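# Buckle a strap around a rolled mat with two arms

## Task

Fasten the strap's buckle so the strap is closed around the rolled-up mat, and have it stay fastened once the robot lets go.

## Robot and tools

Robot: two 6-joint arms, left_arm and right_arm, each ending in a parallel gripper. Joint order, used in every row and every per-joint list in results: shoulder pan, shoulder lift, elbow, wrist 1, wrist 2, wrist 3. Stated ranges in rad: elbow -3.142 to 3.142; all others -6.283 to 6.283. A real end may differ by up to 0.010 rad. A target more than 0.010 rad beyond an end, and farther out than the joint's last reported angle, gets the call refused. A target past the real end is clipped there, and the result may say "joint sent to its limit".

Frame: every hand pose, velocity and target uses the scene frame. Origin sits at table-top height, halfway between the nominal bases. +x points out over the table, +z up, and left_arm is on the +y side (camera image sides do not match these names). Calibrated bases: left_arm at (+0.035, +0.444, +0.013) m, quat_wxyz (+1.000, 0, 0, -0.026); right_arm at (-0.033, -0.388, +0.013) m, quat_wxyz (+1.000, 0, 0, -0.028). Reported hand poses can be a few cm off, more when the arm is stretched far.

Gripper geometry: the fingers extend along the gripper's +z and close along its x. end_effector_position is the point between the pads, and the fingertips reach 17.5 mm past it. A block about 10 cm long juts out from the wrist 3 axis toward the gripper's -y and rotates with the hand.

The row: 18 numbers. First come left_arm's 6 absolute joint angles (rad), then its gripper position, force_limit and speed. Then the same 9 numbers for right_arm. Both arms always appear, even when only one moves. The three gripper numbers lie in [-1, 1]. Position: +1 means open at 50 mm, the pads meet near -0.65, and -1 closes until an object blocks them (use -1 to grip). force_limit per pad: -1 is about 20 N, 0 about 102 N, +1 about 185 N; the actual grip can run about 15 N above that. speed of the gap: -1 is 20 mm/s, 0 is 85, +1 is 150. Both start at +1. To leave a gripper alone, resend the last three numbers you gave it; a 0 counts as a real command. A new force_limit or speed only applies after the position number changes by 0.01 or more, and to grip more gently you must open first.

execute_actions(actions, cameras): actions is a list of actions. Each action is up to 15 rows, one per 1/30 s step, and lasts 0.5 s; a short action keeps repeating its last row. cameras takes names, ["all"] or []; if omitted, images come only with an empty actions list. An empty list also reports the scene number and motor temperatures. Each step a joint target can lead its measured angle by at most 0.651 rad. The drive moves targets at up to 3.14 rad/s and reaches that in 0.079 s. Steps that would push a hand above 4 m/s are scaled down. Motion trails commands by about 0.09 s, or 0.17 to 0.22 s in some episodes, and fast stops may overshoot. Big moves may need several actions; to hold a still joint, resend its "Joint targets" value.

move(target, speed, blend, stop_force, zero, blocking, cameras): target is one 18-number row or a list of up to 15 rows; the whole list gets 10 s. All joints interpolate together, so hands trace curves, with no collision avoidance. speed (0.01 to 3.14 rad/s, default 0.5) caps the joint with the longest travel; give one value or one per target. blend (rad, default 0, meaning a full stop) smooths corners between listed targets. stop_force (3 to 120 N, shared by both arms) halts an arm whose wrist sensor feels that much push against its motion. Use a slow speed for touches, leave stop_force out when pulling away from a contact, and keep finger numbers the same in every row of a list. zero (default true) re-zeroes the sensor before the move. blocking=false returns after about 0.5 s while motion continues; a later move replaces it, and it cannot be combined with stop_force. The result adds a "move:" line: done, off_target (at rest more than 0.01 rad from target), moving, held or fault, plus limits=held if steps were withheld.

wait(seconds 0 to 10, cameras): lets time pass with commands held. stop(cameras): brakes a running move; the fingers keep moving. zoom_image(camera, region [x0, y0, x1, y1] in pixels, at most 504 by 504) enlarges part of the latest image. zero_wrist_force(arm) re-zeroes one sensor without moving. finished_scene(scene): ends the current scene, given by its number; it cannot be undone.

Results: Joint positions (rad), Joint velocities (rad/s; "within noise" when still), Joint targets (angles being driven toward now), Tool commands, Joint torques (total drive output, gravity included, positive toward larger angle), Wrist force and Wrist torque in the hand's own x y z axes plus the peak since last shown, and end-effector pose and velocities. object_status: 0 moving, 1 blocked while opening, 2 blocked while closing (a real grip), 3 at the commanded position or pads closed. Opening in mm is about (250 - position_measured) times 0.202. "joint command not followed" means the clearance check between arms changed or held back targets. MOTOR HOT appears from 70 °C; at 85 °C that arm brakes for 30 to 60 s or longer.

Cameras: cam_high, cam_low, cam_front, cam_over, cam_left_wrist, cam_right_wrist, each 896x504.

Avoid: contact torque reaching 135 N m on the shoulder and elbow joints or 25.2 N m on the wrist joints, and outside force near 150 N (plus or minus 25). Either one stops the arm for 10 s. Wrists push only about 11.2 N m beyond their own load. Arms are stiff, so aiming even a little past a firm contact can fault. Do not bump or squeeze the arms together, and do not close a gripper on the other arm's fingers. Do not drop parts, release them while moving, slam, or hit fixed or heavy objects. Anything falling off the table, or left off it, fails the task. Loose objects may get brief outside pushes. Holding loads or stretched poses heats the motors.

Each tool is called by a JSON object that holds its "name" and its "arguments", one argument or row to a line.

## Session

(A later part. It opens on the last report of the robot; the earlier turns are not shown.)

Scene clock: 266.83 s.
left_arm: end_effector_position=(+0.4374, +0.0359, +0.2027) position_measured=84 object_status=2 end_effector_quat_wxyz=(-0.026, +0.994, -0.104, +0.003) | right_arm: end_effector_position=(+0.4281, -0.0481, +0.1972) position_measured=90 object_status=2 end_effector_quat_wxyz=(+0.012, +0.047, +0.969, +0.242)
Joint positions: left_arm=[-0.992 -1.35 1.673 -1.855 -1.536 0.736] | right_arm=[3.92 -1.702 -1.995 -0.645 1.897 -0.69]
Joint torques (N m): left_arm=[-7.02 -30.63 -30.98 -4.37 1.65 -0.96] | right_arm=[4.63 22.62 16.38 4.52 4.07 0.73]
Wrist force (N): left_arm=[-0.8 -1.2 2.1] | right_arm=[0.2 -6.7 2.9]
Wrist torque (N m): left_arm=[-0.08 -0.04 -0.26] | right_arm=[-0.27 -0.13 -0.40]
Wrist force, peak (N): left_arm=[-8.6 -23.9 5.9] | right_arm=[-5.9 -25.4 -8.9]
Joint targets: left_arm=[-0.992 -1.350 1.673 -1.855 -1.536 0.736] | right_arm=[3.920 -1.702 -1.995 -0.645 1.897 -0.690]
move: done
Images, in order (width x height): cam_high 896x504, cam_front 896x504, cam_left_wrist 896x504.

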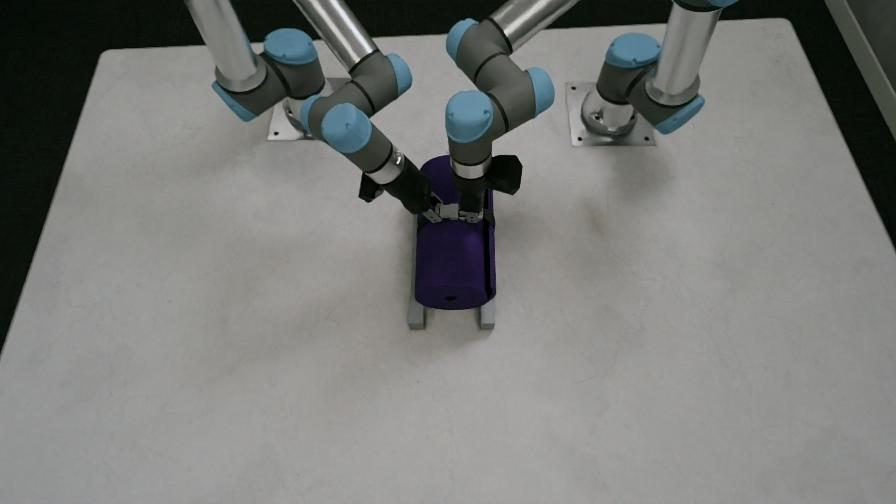

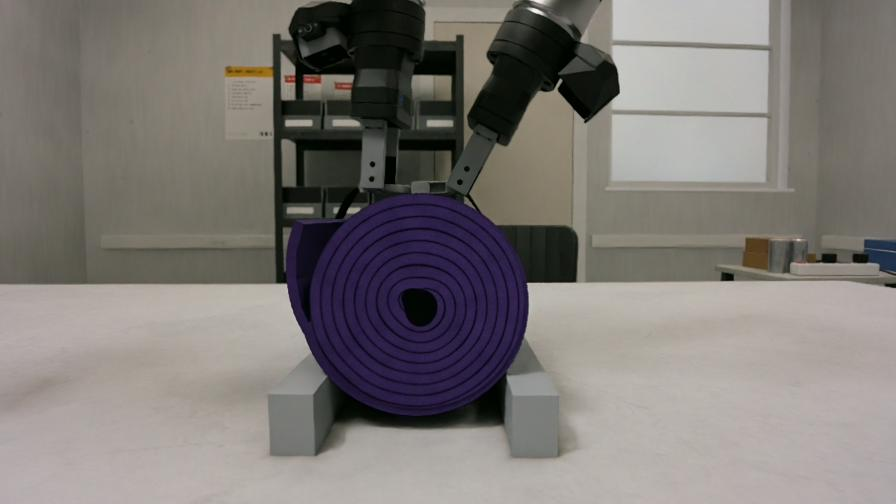

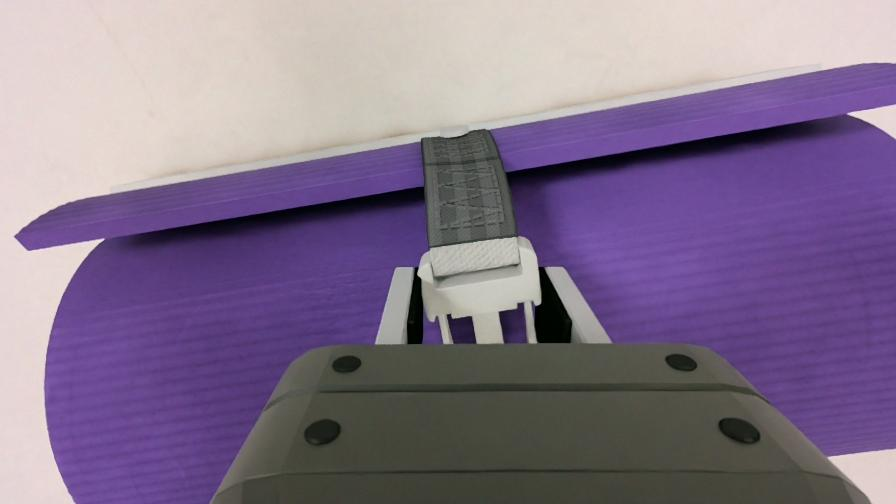

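{"name": "move", "arguments": {
  "target": [-0.9984,-1.3559,1.681,-1.8569,-1.536,0.7291,-1,0.0,-0.9,3.9204,-1.7022,-1.9946,-0.6452,1.8973,-0.6904,-1,0.1,-0.9],
  "speed": 0.06
}}

{"name": "move", "arguments": {
  "target": [-1.012,-1.3315,1.6498,-1.8496,-1.5364,0.7155,-1,0.0,-0.9,3.9204,-1.7022,-1.9946,-0.6452,1.8973,-0.6904,-1,0.1,-0.9],
  "speed": 0.04,
  "stop_force": 40,
  "cameras": ["cam_left_wrist","cam_front","cam_high","cam_right_wrist"]
}}

{"name": "zoom_image", "arguments": {
  "camera": "cam_high",
  "region": [430, 185, 490, 225]
}}

{"name": "zoom_image", "arguments": {
  "camera": "cam_left_wrist",
  "region": [320, 120, 620, 350]
}}

{"name": "zoom_image", "arguments": {
  "camera": "cam_front",
  "region": [370, 160, 460, 210]
}}

Scene clock: 277.37 s.
left_arm: end_effector_position=(+0.4331, +0.0356, +0.2025) position_measured=84 object_status=2 end_effector_quat_wxyz=(-0.026, +0.994, -0.104, +0.003) | right_arm: end_effector_position=(+0.4281, -0.0481, +0.1971) position_measured=90 object_status=2 end_effector_quat_wxyz=(+0.012, +0.047, +0.969, +0.242)
Joint positions: left_arm=[-0.999 -1.356 1.681 -1.857 -1.536 0.729] | right_arm=[3.92 -1.702 -1.995 -0.645 1.897 -0.69]
Joint torques (N m): left_arm=[-0.4 -36.4 -26.12 -5.19 -1.6 -1.56] | right_arm=[-5.52 23.21 15.71 6.43 4.07 0.7]
Wrist force (N): left_arm=[-0.9 -1.3 1.6] | right_arm=[0.6 -6.4 2.3]
Wrist torque (N m): left_arm=[-0.08 -0.03 -0.13] | right_arm=[-0.29 -0.11 -0.40]
Wrist force, peak (N): left_arm=[-1.1 -1.3 2.0] | right_arm=[0.2 -6.9 3.1]
Joint targets: left_arm=[-0.998 -1.356 1.681 -1.857 -1.536 0.729] | right_arm=[3.920 -1.702 -1.995 -0.645 1.897 -0.690]
move: done

Scene clock: 279.23 s.
left_arm: end_effector_position=(+0.4327, +0.0208, +0.2027) position_measured=84 object_status=2 end_effector_quat_wxyz=(-0.026, +0.994, -0.104, +0.003) | right_arm: end_effector_position=(+0.4281, -0.0481, +0.1971) position_measured=90 object_status=2 end_effector_quat_wxyz=(+0.012, +0.047, +0.969, +0.242)
Joint positions: left_arm=[-1.012 -1.331 1.65 -1.85 -1.536 0.715] | right_arm=[3.92 -1.702 -1.995 -0.645 1.897 -0.69]
Joint torques (N m): left_arm=[2.48 -49.05 -22.63 -8.96 -3.72 2.43] | right_arm=[13.93 24.37 37.27 8.09 4.02 0.65]
Wrist force (N): left_arm=[-0.6 -17.5 5.6] | right_arm=[2.5 -19.9 -7.2]
Wrist torque (N m): left_arm=[-0.19 -0.28 -0.20] | right_arm=[-0.66 -0.24 -0.61]
Wrist force, peak (N): left_arm=[-2.0 -26.5 6.2] | right_arm=[1.9 -27.2 -10.4]
Joint targets: left_arm=[-1.012 -1.331 1.650 -1.850 -1.536 0.716] | right_arm=[3.920 -1.702 -1.995 -0.645 1.897 -0.690]
move: done
Images, in order (width x height): cam_high 896x504, cam_front 896x504, cam_left_wrist 896x504, cam_right_wrist 896x504.

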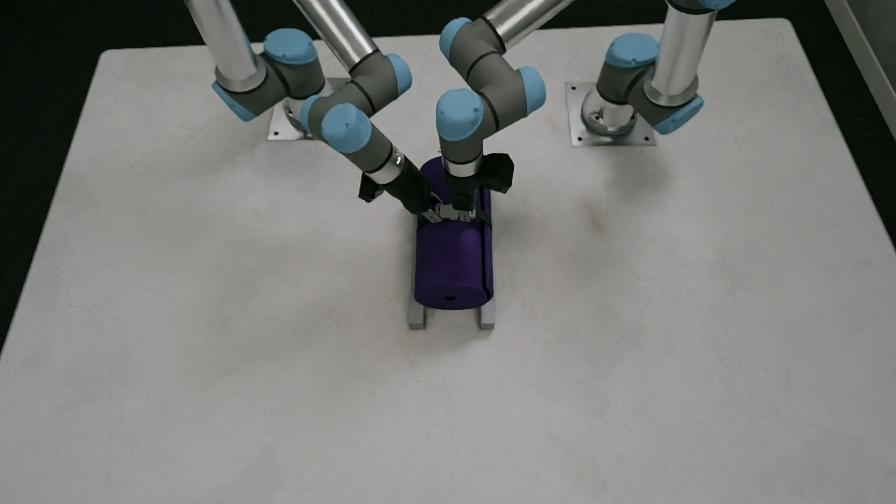

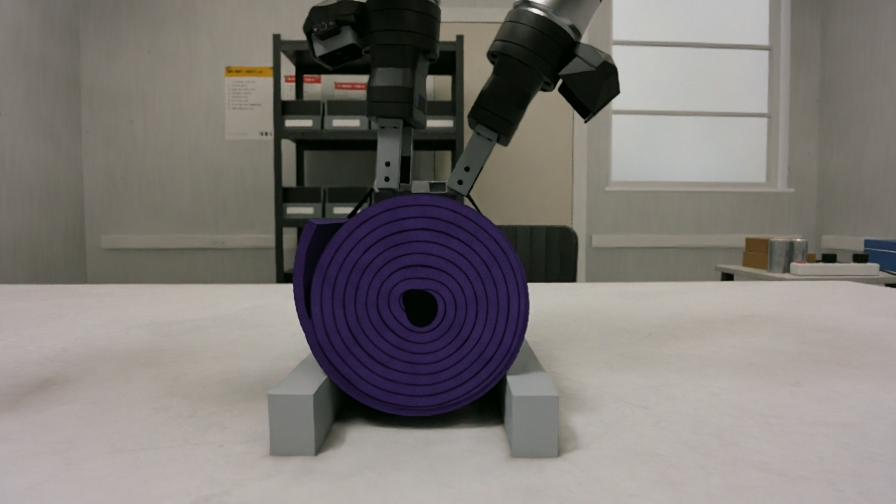

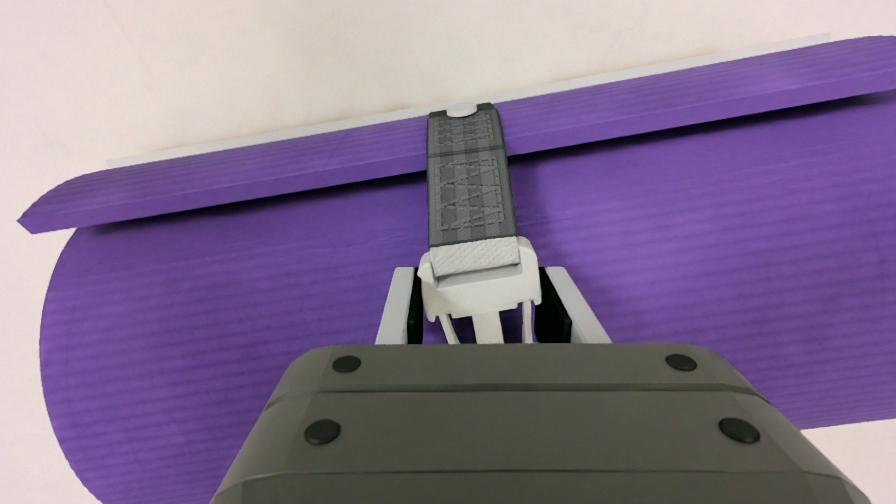

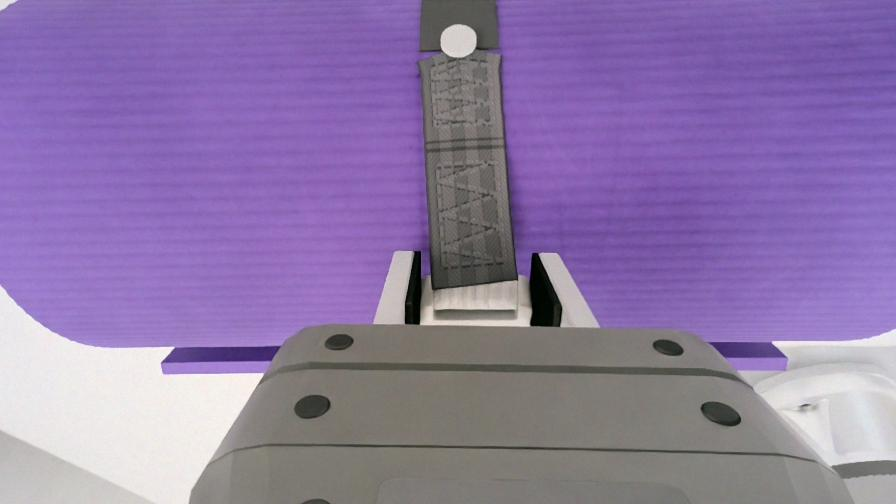

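Scaled by 8.400.

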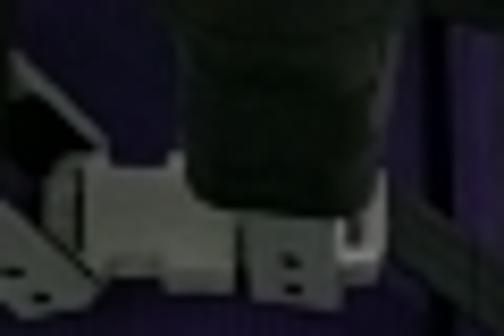

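Scaled by 1.680.

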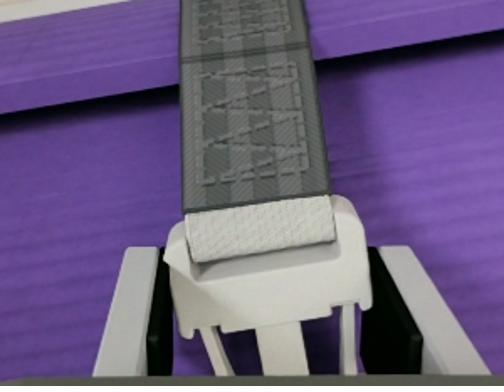

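Scaled by 5.600.

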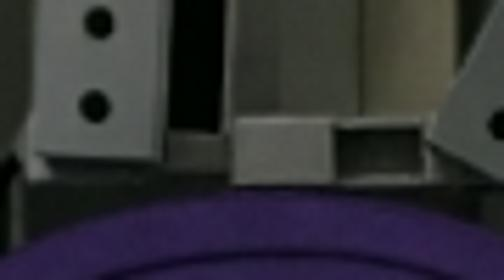

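{"name": "move", "arguments": {
  "target": [
    [-1.012,-1.3315,1.6498,-1.8496,-1.5364,0.7155,0.67,0.0,-0.9,3.9204,-1.7022,-1.9946,-0.6452,1.8973,-0.6904,-1,0.1,-0.9],
    [-1.0029,-1.3458,1.676,-1.862,-1.5361,0.7246,0.67,0.0,-0.9,3.9204,-1.7022,-1.9946,-0.6452,1.8973,-0.6904,-1,0.1,-0.9],
    [-1.0029,-1.3458,1.676,-1.862,-1.5361,0.7246,-1,0.0,-0.9,3.9204,-1.7022,-1.9946,-0.6452,1.8973,-0.6904,-1,0.1,-0.9]
  ],
  "speed": 0.05,
  "cameras": ["cam_left_wrist","cam_front"]
}}

{"name": "zoom_image", "arguments": {
  "camera": "cam_left_wrist",
  "region": [320, 120, 620, 350]
}}

{"name": "zoom_image", "arguments": {
  "camera": "cam_front",
  "region": [370, 160, 460, 210]
}}

Scene clock: 286.13 s.
left_arm: end_effector_position=(+0.4331, +0.0308, +0.1997) position_measured=83 object_status=2 end_effector_quat_wxyz=(-0.026, +0.994, -0.104, +0.003) | right_arm: end_effector_position=(+0.4281, -0.0481, +0.1971) position_measured=90 object_status=2 end_effector_quat_wxyz=(+0.012, +0.047, +0.969, +0.242)
Joint positions: left_arm=[-1.003 -1.346 1.676 -1.862 -1.536 0.725] | right_arm=[3.92 -1.702 -1.995 -0.645 1.897 -0.69]
Joint torques (N m): left_arm=[-12.89 -30.87 -29.85 0.6 -3.49 -2.49] | right_arm=[-6.27 25.99 18.7 7.19 0.44 0.55]
Wrist force (N): left_arm=[7.8 -3.5 2.8] | right_arm=[7.5 -8.3 2.5]
Wrist torque (N m): left_arm=[-0.14 0.01 -0.48] | right_arm=[-0.46 0.29 -0.71]
Wrist force, peak (N): left_arm=[0.1 -17.6 6.5] | right_arm=[2.1 -20.5 -6.2]
Joint targets: left_arm=[-1.003 -1.346 1.676 -1.862 -1.536 0.725] | right_arm=[3.920 -1.702 -1.995 -0.645 1.897 -0.690]
move: done
Images, in order (width x height): cam_front 896x504, cam_left_wrist 896x504.

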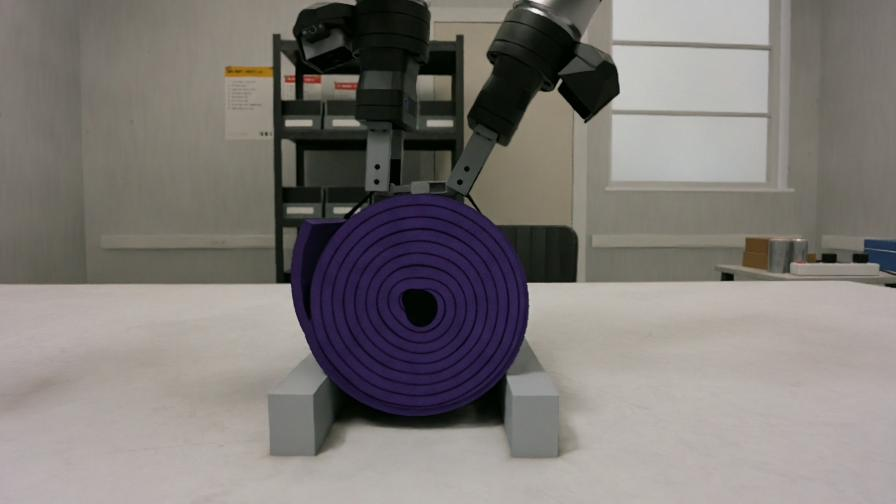

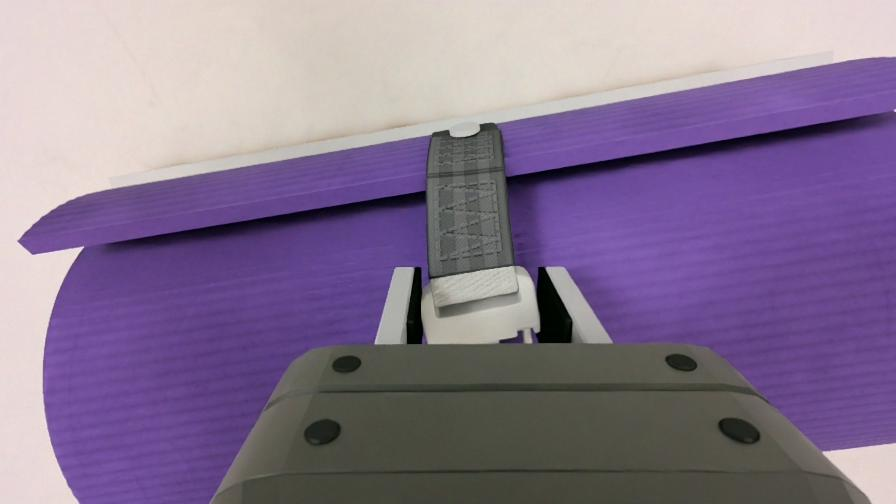

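Scaled by 1.680.

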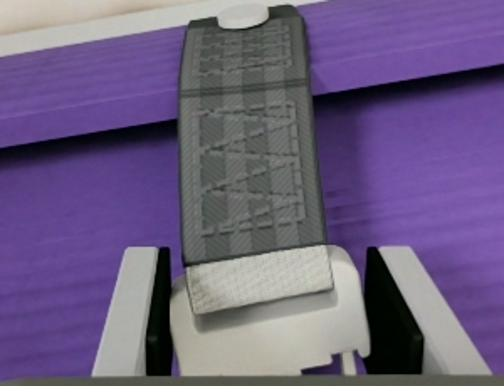

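Scaled by 5.600.

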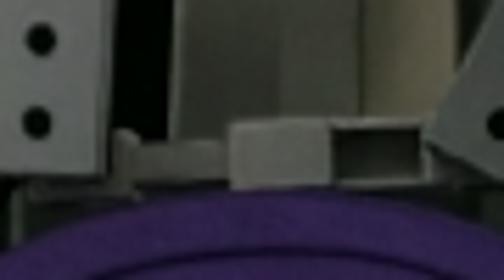

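{"name": "move", "arguments": {
  "target": [-1.0159,-1.3199,1.6359,-1.8473,-1.5366,0.7116,-1,0.0,-0.9,3.9204,-1.7022,-1.9946,-0.6452,1.8973,-0.6904,-1,0.1,-0.9],
  "speed": 0.03,
  "stop_force": 50,
  "cameras": ["cam_left_wrist","cam_front","cam_right_wrist"]
}}

{"name": "zoom_image", "arguments": {
  "camera": "cam_left_wrist",
  "region": [400, 230, 560, 350]
}}

{"name": "zoom_image", "arguments": {
  "camera": "cam_front",
  "region": [370, 160, 460, 210]
}}

{"name": "zoom_image", "arguments": {
  "camera": "cam_right_wrist",
  "region": [400, 240, 560, 340]
}}

Scene clock: 296.17 s.
left_arm: end_effector_position=(+0.4335, +0.0148, +0.2023) position_measured=83 object_status=2 end_effector_quat_wxyz=(-0.026, +0.994, -0.104, +0.003) | right_arm: end_effector_position=(+0.4281, -0.0482, +0.1971) position_measured=90 object_status=2 end_effector_quat_wxyz=(+0.012, +0.047, +0.969, +0.242)
Joint positions: left_arm=[-1.016 -1.32 1.636 -1.847 -1.537 0.712] | right_arm=[3.92 -1.702 -1.995 -0.645 1.897 -0.69]
Joint torques (N m): left_arm=[-26.65 -50.03 -31.51 -14.51 -6.89 1.63] | right_arm=[20 27.56 28.4 10.48 4.58 0.47]
Wrist force (N): left_arm=[-4.3 -39.9 9.8] | right_arm=[1.0 -36.3 -19.8]
Wrist torque (N m): left_arm=[-0.19 -0.25 -0.35] | right_arm=[-0.52 -0.16 -0.40]
Wrist force, peak (N): left_arm=[-4.3 -40.1 11.3] | right_arm=[-0.1 -37.0 -19.0]
Joint targets: left_arm=[-1.016 -1.320 1.636 -1.847 -1.537 0.712] | right_arm=[3.920 -1.702 -1.995 -0.645 1.897 -0.690]
move: done
Images, in order (width x height): cam_front 896x504, cam_left_wrist 896x504, cam_right_wrist 896x504.

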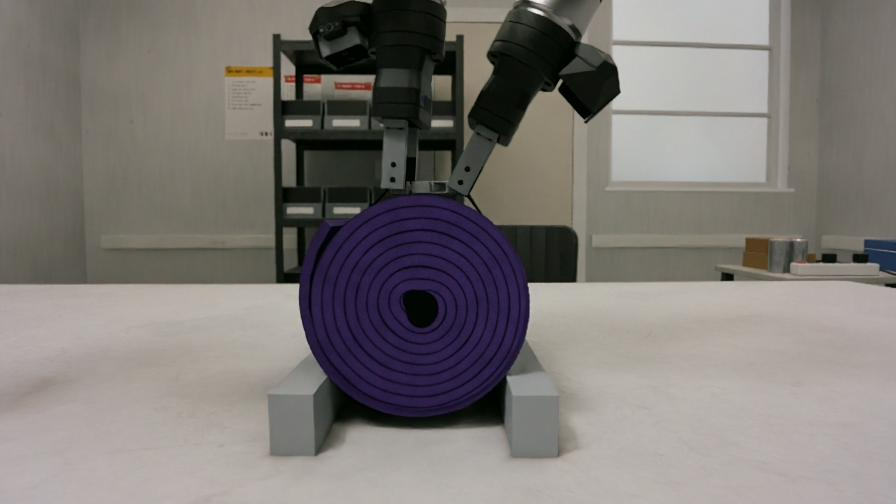

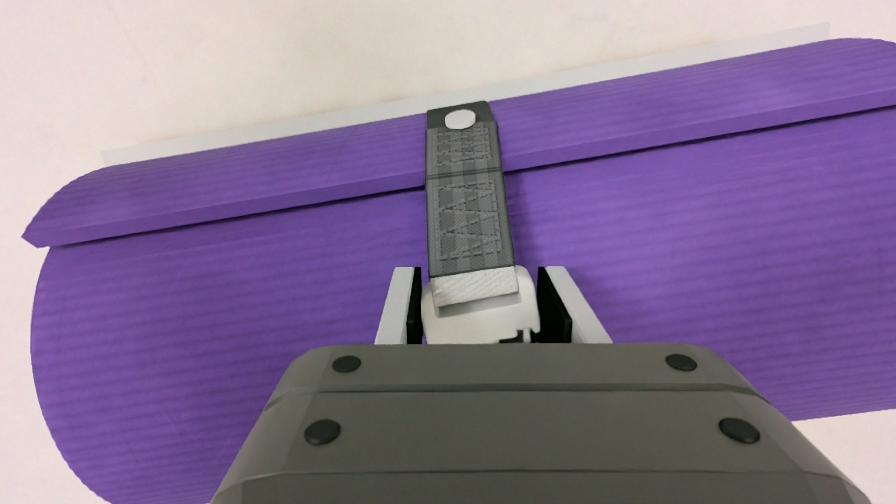

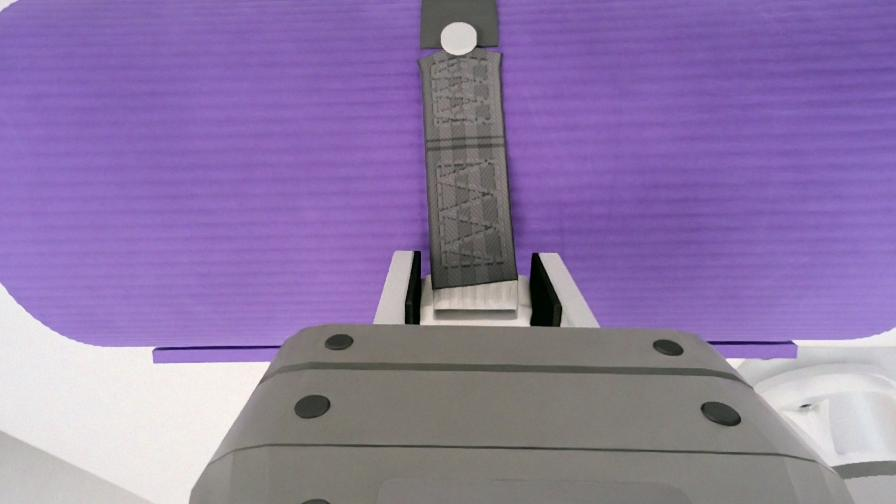

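Scaled by 3.150.

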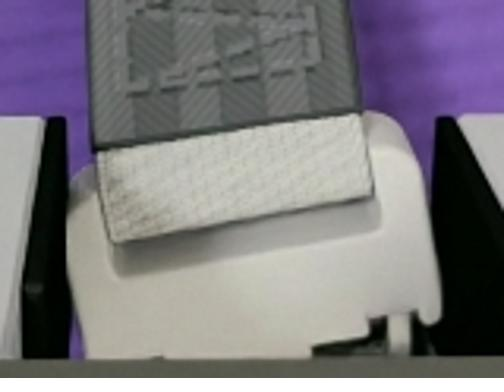

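Scaled by 5.600.

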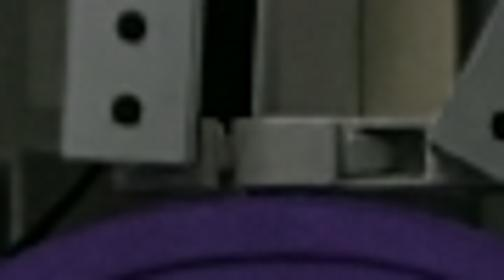

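Scaled by 3.150.

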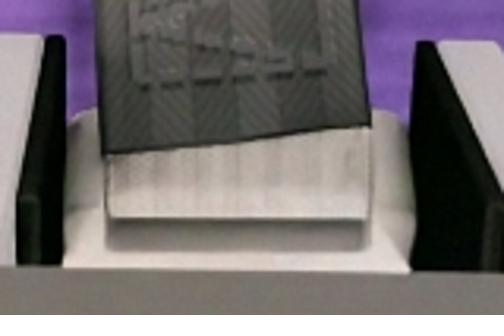

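{"name": "move", "arguments": {
  "target": [-1.0189,-1.314,1.6284,-1.8456,-1.5368,0.7086,-1,0.0,-0.9,3.9204,-1.7022,-1.9946,-0.6452,1.8973,-0.6904,-1,0.1,-0.9],
  "speed": 0.02,
  "stop_force": 50,
  "cameras": ["cam_left_wrist","cam_front"]
}}

{"name": "zoom_image", "arguments": {
  "camera": "cam_left_wrist",
  "region": [400, 230, 560, 350]
}}

{"name": "zoom_image", "arguments": {
  "camera": "cam_front",
  "region": [370, 160, 460, 210]
}}

Scene clock: 302.00 s.
left_arm: end_effector_position=(+0.4325, +0.0131, +0.2016) position_measured=83 object_status=2 end_effector_quat_wxyz=(-0.029, +0.994, -0.104, +0.001) | right_arm: end_effector_position=(+0.4280, -0.0482, +0.1969) position_measured=90 object_status=2 end_effector_quat_wxyz=(+0.011, +0.047, +0.969, +0.241)
Joint positions: left_arm=[-1.019 -1.314 1.628 -1.838 -1.536 0.709] | right_arm=[3.92 -1.702 -1.995 -0.646 1.897 -0.69]
Joint torques (N m): left_arm=[-46.65 -43.77 -36.79 -14.3 -11.31 0.75] | right_arm=[23.31 29.34 48.74 15.16 10.86 0.44]
Wrist force (N): left_arm=[4.9 -72.6 9.2] | right_arm=[12.3 -64.9 -31.4]
Wrist torque (N m): left_arm=[0.13 -0.05 -0.97] | right_arm=[0.10 0.24 -0.48]
Wrist force, peak (N): left_arm=[5.1 -72.6 9.8] | right_arm=[12.3 -64.9 -31.4]
Joint targets: left_arm=[-1.019 -1.314 1.628 -1.846 -1.537 0.709] | right_arm=[3.920 -1.702 -1.995 -0.645 1.897 -0.690]
move: done
Images, in order (width x height): cam_front 896x504, cam_left_wrist 896x504.

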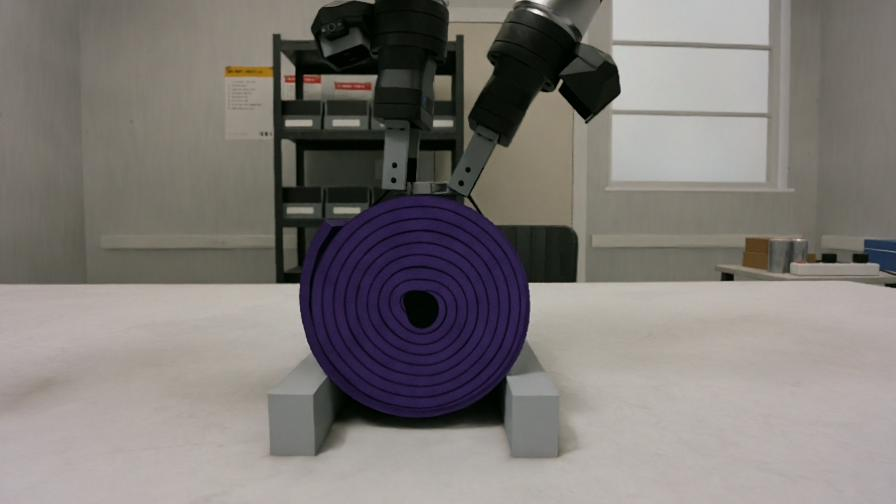

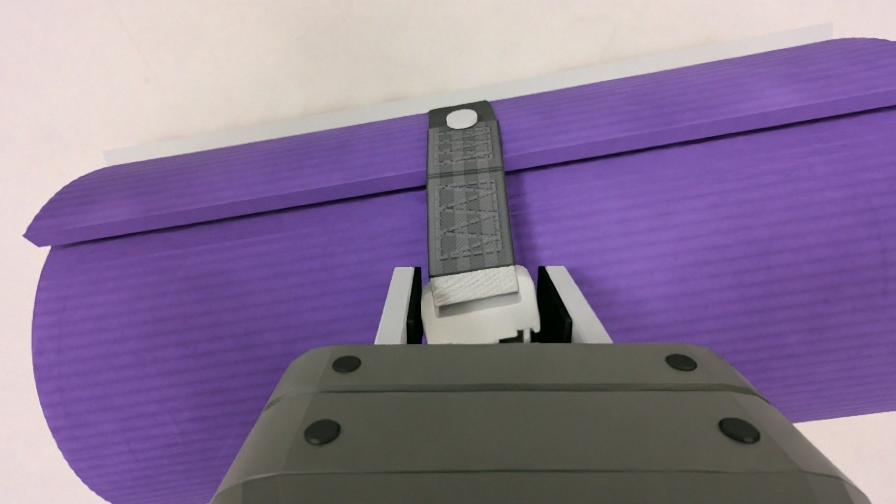

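Scaled by 3.150.

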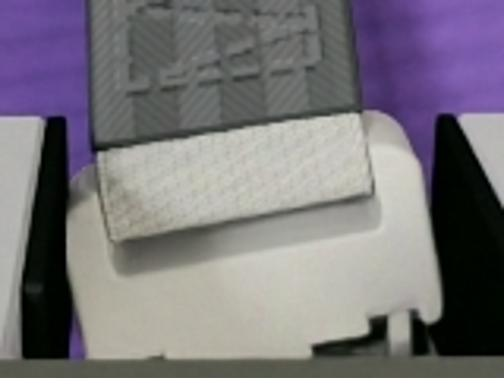

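Scaled by 5.600.

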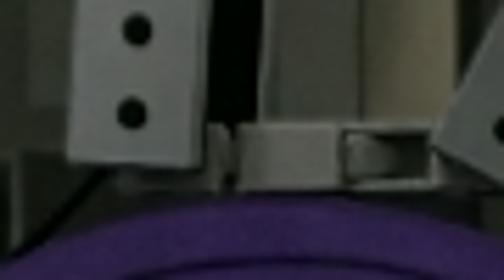

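{"name": "move", "arguments": {
  "target": [
    [-1.0145,-1.3215,1.638,-1.848,-1.5366,0.7125,-1,0.0,-0.9,3.9204,-1.7022,-1.9946,-0.6452,1.8973,-0.6904,-1,0.1,-0.9],
    [-1.0145,-1.3215,1.638,-1.848,-1.5366,0.7125,0.75,0.0,-0.9,3.9204,-1.7022,-1.9946,-0.6452,1.8973,-0.6904,-1,0.1,-0.9],
    [-1.01,-1.321,1.6402,-1.8452,-1.5437,0.543,0.75,0.0,-0.9,3.9204,-1.7022,-1.9946,-0.6452,1.8973,-0.6904,-1,0.1,-0.9],
    [-1.01,-1.321,1.6402,-1.8452,-1.5437,0.543,-1,0.0,-0.9,3.9204,-1.7022,-1.9946,-0.6452,1.8973,-0.6904,-1,0.1,-0.9]
  ],
  "speed": 0.06,
  "cameras": ["cam_left_wrist","cam_front"]
}}

{"name": "zoom_image", "arguments": {
  "camera": "cam_left_wrist",
  "region": [400, 230, 560, 350]
}}

{"name": "zoom_image", "arguments": {
  "camera": "cam_front",
  "region": [370, 160, 460, 210]
}}

Scene clock: 322.43 s.
left_arm: end_effector_position=(+0.4333, +0.0182, +0.2007) position_measured=89 object_status=2 end_effector_quat_wxyz=(-0.026, +1.000, -0.017, +0.000) | right_arm: end_effector_position=(+0.4281, -0.0481, +0.1971) position_measured=90 object_status=2 end_effector_quat_wxyz=(+0.012, +0.047, +0.969, +0.242)
Joint positions: left_arm=[-1.01 -1.321 1.64 -1.845 -1.544 0.543] | right_arm=[3.92 -1.702 -1.995 -0.645 1.897 -0.69]
Joint torques (N m): left_arm=[6.45 -31.65 -18.03 -0.82 -0.31 2.61] | right_arm=[-5.87 31.52 17.72 4.61 -0.63 0.42]
Wrist force (N): left_arm=[2.0 -0.9 1.7] | right_arm=[3.2 -8.8 3.5]
Wrist torque (N m): left_arm=[-0.13 0.05 -0.32] | right_arm=[-0.65 -0.06 -0.42]
Wrist force, peak (N): left_arm=[5.4 -72.6 9.9] | right_arm=[12.7 -64.5 -32.0]
Joint targets: left_arm=[-1.010 -1.321 1.640 -1.845 -1.544 0.543] | right_arm=[3.920 -1.702 -1.995 -0.645 1.897 -0.690]
move: done
Images, in order (width x height): cam_front 896x504, cam_left_wrist 896x504.

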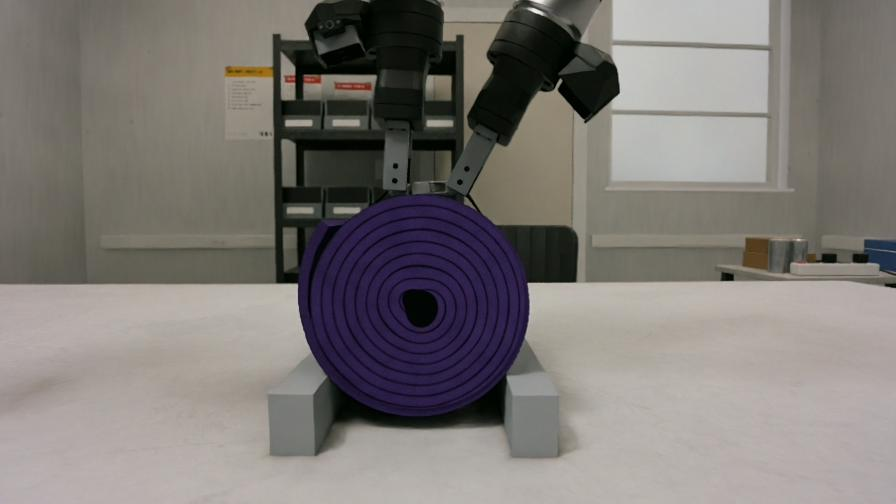

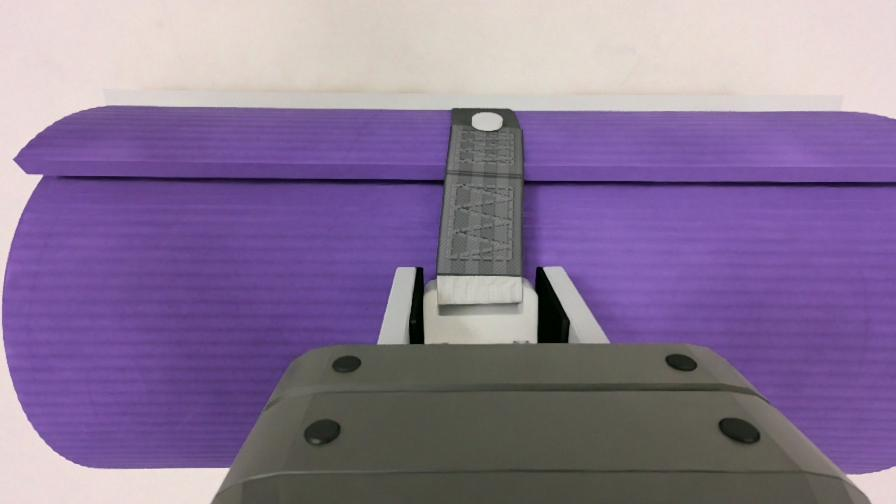

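Scaled by 3.150.

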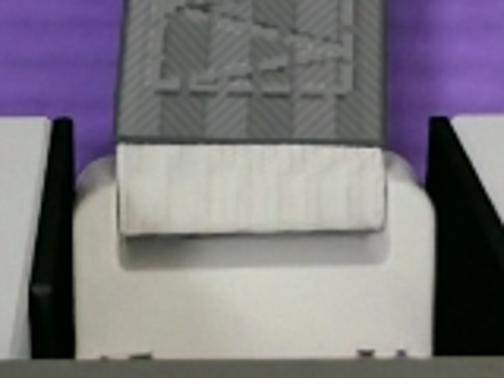

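Scaled by 5.600.

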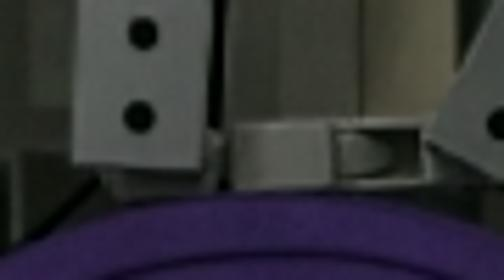

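{"name": "move", "arguments": {
  "target": [-1.0162,-1.3103,1.6225,-1.838,-1.544,0.5368,-1,0.0,-0.9,3.9204,-1.7022,-1.9946,-0.6452,1.8973,-0.6904,-1,0.1,-0.9],
  "speed": 0.02,
  "stop_force": 55,
  "cameras": ["cam_left_wrist","cam_front"]
}}

{"name": "zoom_image", "arguments": {
  "camera": "cam_left_wrist",
  "region": [400, 230, 560, 350]
}}

{"name": "zoom_image", "arguments": {
  "camera": "cam_front",
  "region": [370, 160, 460, 210]
}}

Scene clock: 328.60 s.
left_arm: end_effector_position=(+0.4328, +0.0131, +0.2016) position_measured=89 object_status=2 end_effector_quat_wxyz=(-0.028, +0.999, -0.017, +0.000) | right_arm: end_effector_position=(+0.4281, -0.0481, +0.1971) position_measured=90 object_status=2 end_effector_quat_wxyz=(+0.012, +0.047, +0.969, +0.242)
Joint positions: left_arm=[-1.015 -1.312 1.625 -1.836 -1.544 0.538] | right_arm=[3.92 -1.702 -1.995 -0.645 1.897 -0.69]
Joint torques (N m): left_arm=[-12.19 -49.84 -32.37 -14.33 -9.18 2.27] | right_arm=[25.52 33.38 33.98 13.14 9.08 0.37]
Wrist force (N): left_arm=[7.1 -50.2 9.8] | right_arm=[5.8 -47.6 -24.7]
Wrist torque (N m): left_arm=[0.08 0.25 0.25] | right_arm=[-0.44 0.50 -1.10]
Wrist force, peak (N): left_arm=[8.4 -55.3 12.6] | right_arm=[6.3 -51.5 -29.0]
Joint targets: left_arm=[-1.015 -1.312 1.625 -1.837 -1.544 0.538] | right_arm=[3.920 -1.702 -1.995 -0.645 1.897 -0.690]
move: contact (left_arm)
Images, in order (width x height): cam_front 896x504, cam_left_wrist 896x504.

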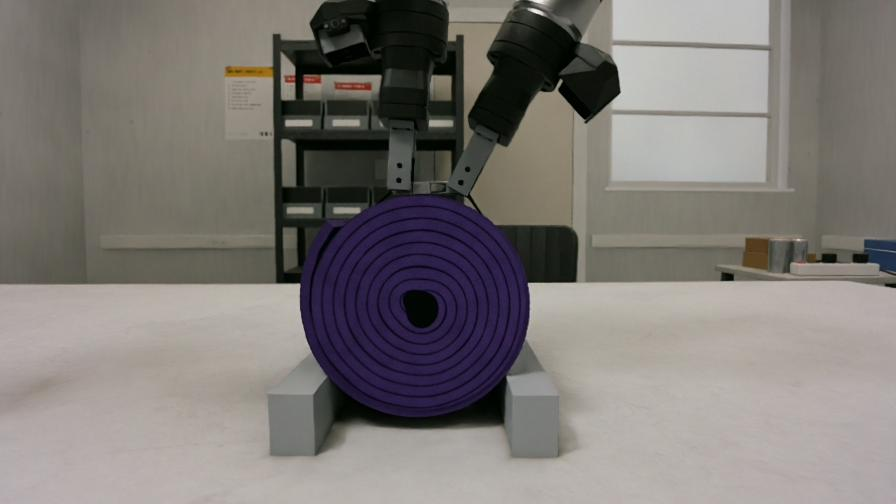

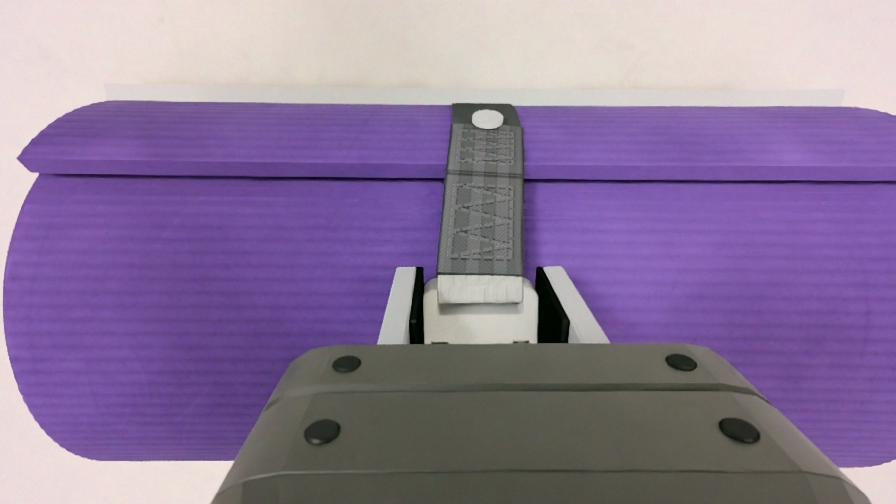

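Scaled by 3.150.

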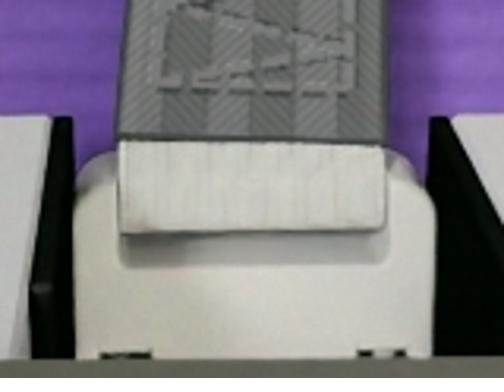

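Scaled by 5.600.

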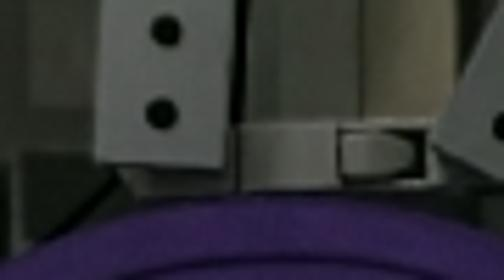

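{"name": "move", "arguments": {
  "target": [
    [-1.0135,-1.315,1.6295,-1.8395,-1.544,0.5395,-1,0.0,-0.9,3.9204,-1.7022,-1.9946,-0.6452,1.8973,-0.6904,-1,0.1,-0.9],
    [-1.0135,-1.315,1.6295,-1.8395,-1.544,0.5395,1,0.0,-0.8,3.9204,-1.7022,-1.9946,-0.6452,1.8973,-0.6904,1,0.1,-0.8],
    [-1.0135,-1.349,1.5039,-1.6807,-1.544,0.5395,1,0.0,-0.8,3.879,-1.6036,-1.9468,-0.805,1.9119,-0.725,1,0.1,-0.8]
  ],
  "speed": [0.03,0.2,0.2],
  "cameras": ["cam_left_wrist","cam_right_wrist","cam_front"]
}}

{"name": "zoom_image", "arguments": {
  "camera": "cam_left_wrist",
  "region": [320, 150, 680, 350]
}}

{"name": "zoom_image", "arguments": {
  "camera": "cam_front",
  "region": [370, 160, 500, 230]
}}

Scene clock: 340.17 s.
left_arm: end_effector_position=(+0.4334, +0.0137, +0.2661) position_measured=3 object_status=3 end_effector_quat_wxyz=(-0.026, +1.000, -0.017, +0.000) | right_arm: end_effector_position=(+0.4254, -0.0762, +0.2503) position_measured=3 object_status=3 end_effector_quat_wxyz=(+0.011, +0.050, +0.969, +0.242)
Joint positions: left_arm=[-1.014 -1.349 1.504 -1.681 -1.544 0.54] | right_arm=[3.879 -1.604 -1.947 -0.805 1.912 -0.725]
Joint torques (N m): left_arm=[8.85 -31.04 -20.89 -4.79 2.17 -2.7] | right_arm=[6.23 14.73 13.71 4.02 -0.53 1.09]
Wrist force (N): left_arm=[-1.6 -2.1 1.2] | right_arm=[-1.2 -4.2 -1.0]
Wrist torque (N m): left_arm=[-0.24 0.10 -0.26] | right_arm=[-0.82 0.22 -0.42]
Wrist force, peak (N): left_arm=[7.7 -50.3 10.9] | right_arm=[5.9 -47.8 -25.1]
Joint targets: left_arm=[-1.014 -1.349 1.504 -1.681 -1.544 0.540] | right_arm=[3.879 -1.604 -1.947 -0.805 1.912 -0.725]
move: done
Images, in order (width x height): cam_front 896x504, cam_left_wrist 896x504, cam_right_wrist 896x504.

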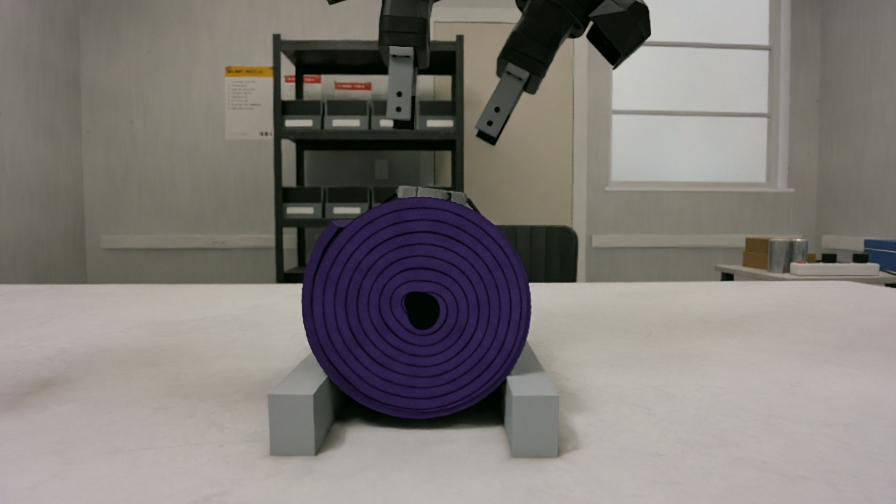

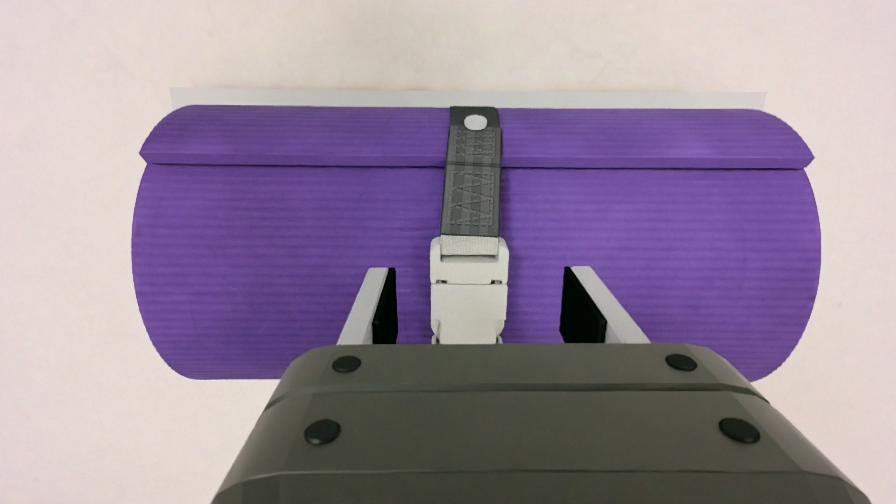

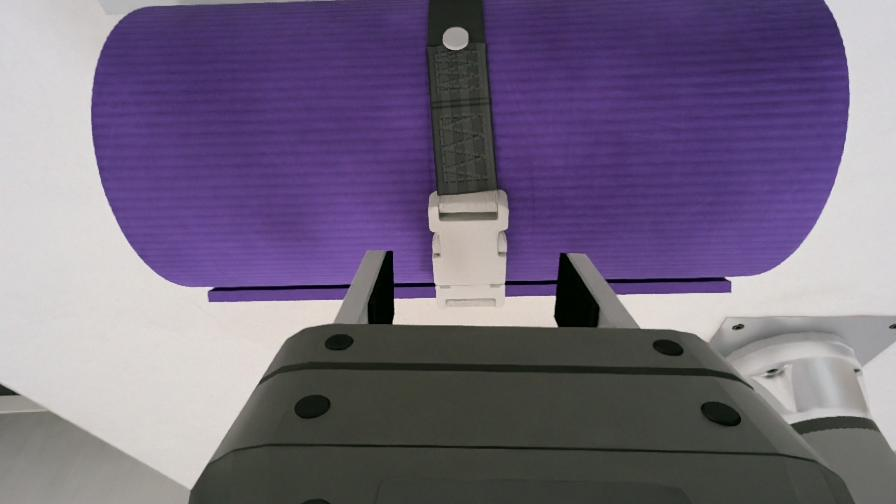

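Scaled by 1.400.

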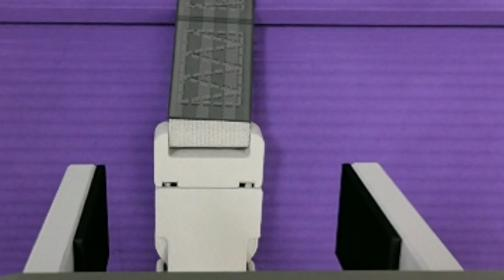

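Scaled by 3.877.

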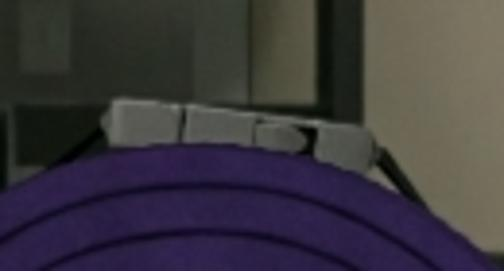

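{"name": "finished_scene", "arguments": {
  "scene": 2
}}

The scene is finished: the task was done.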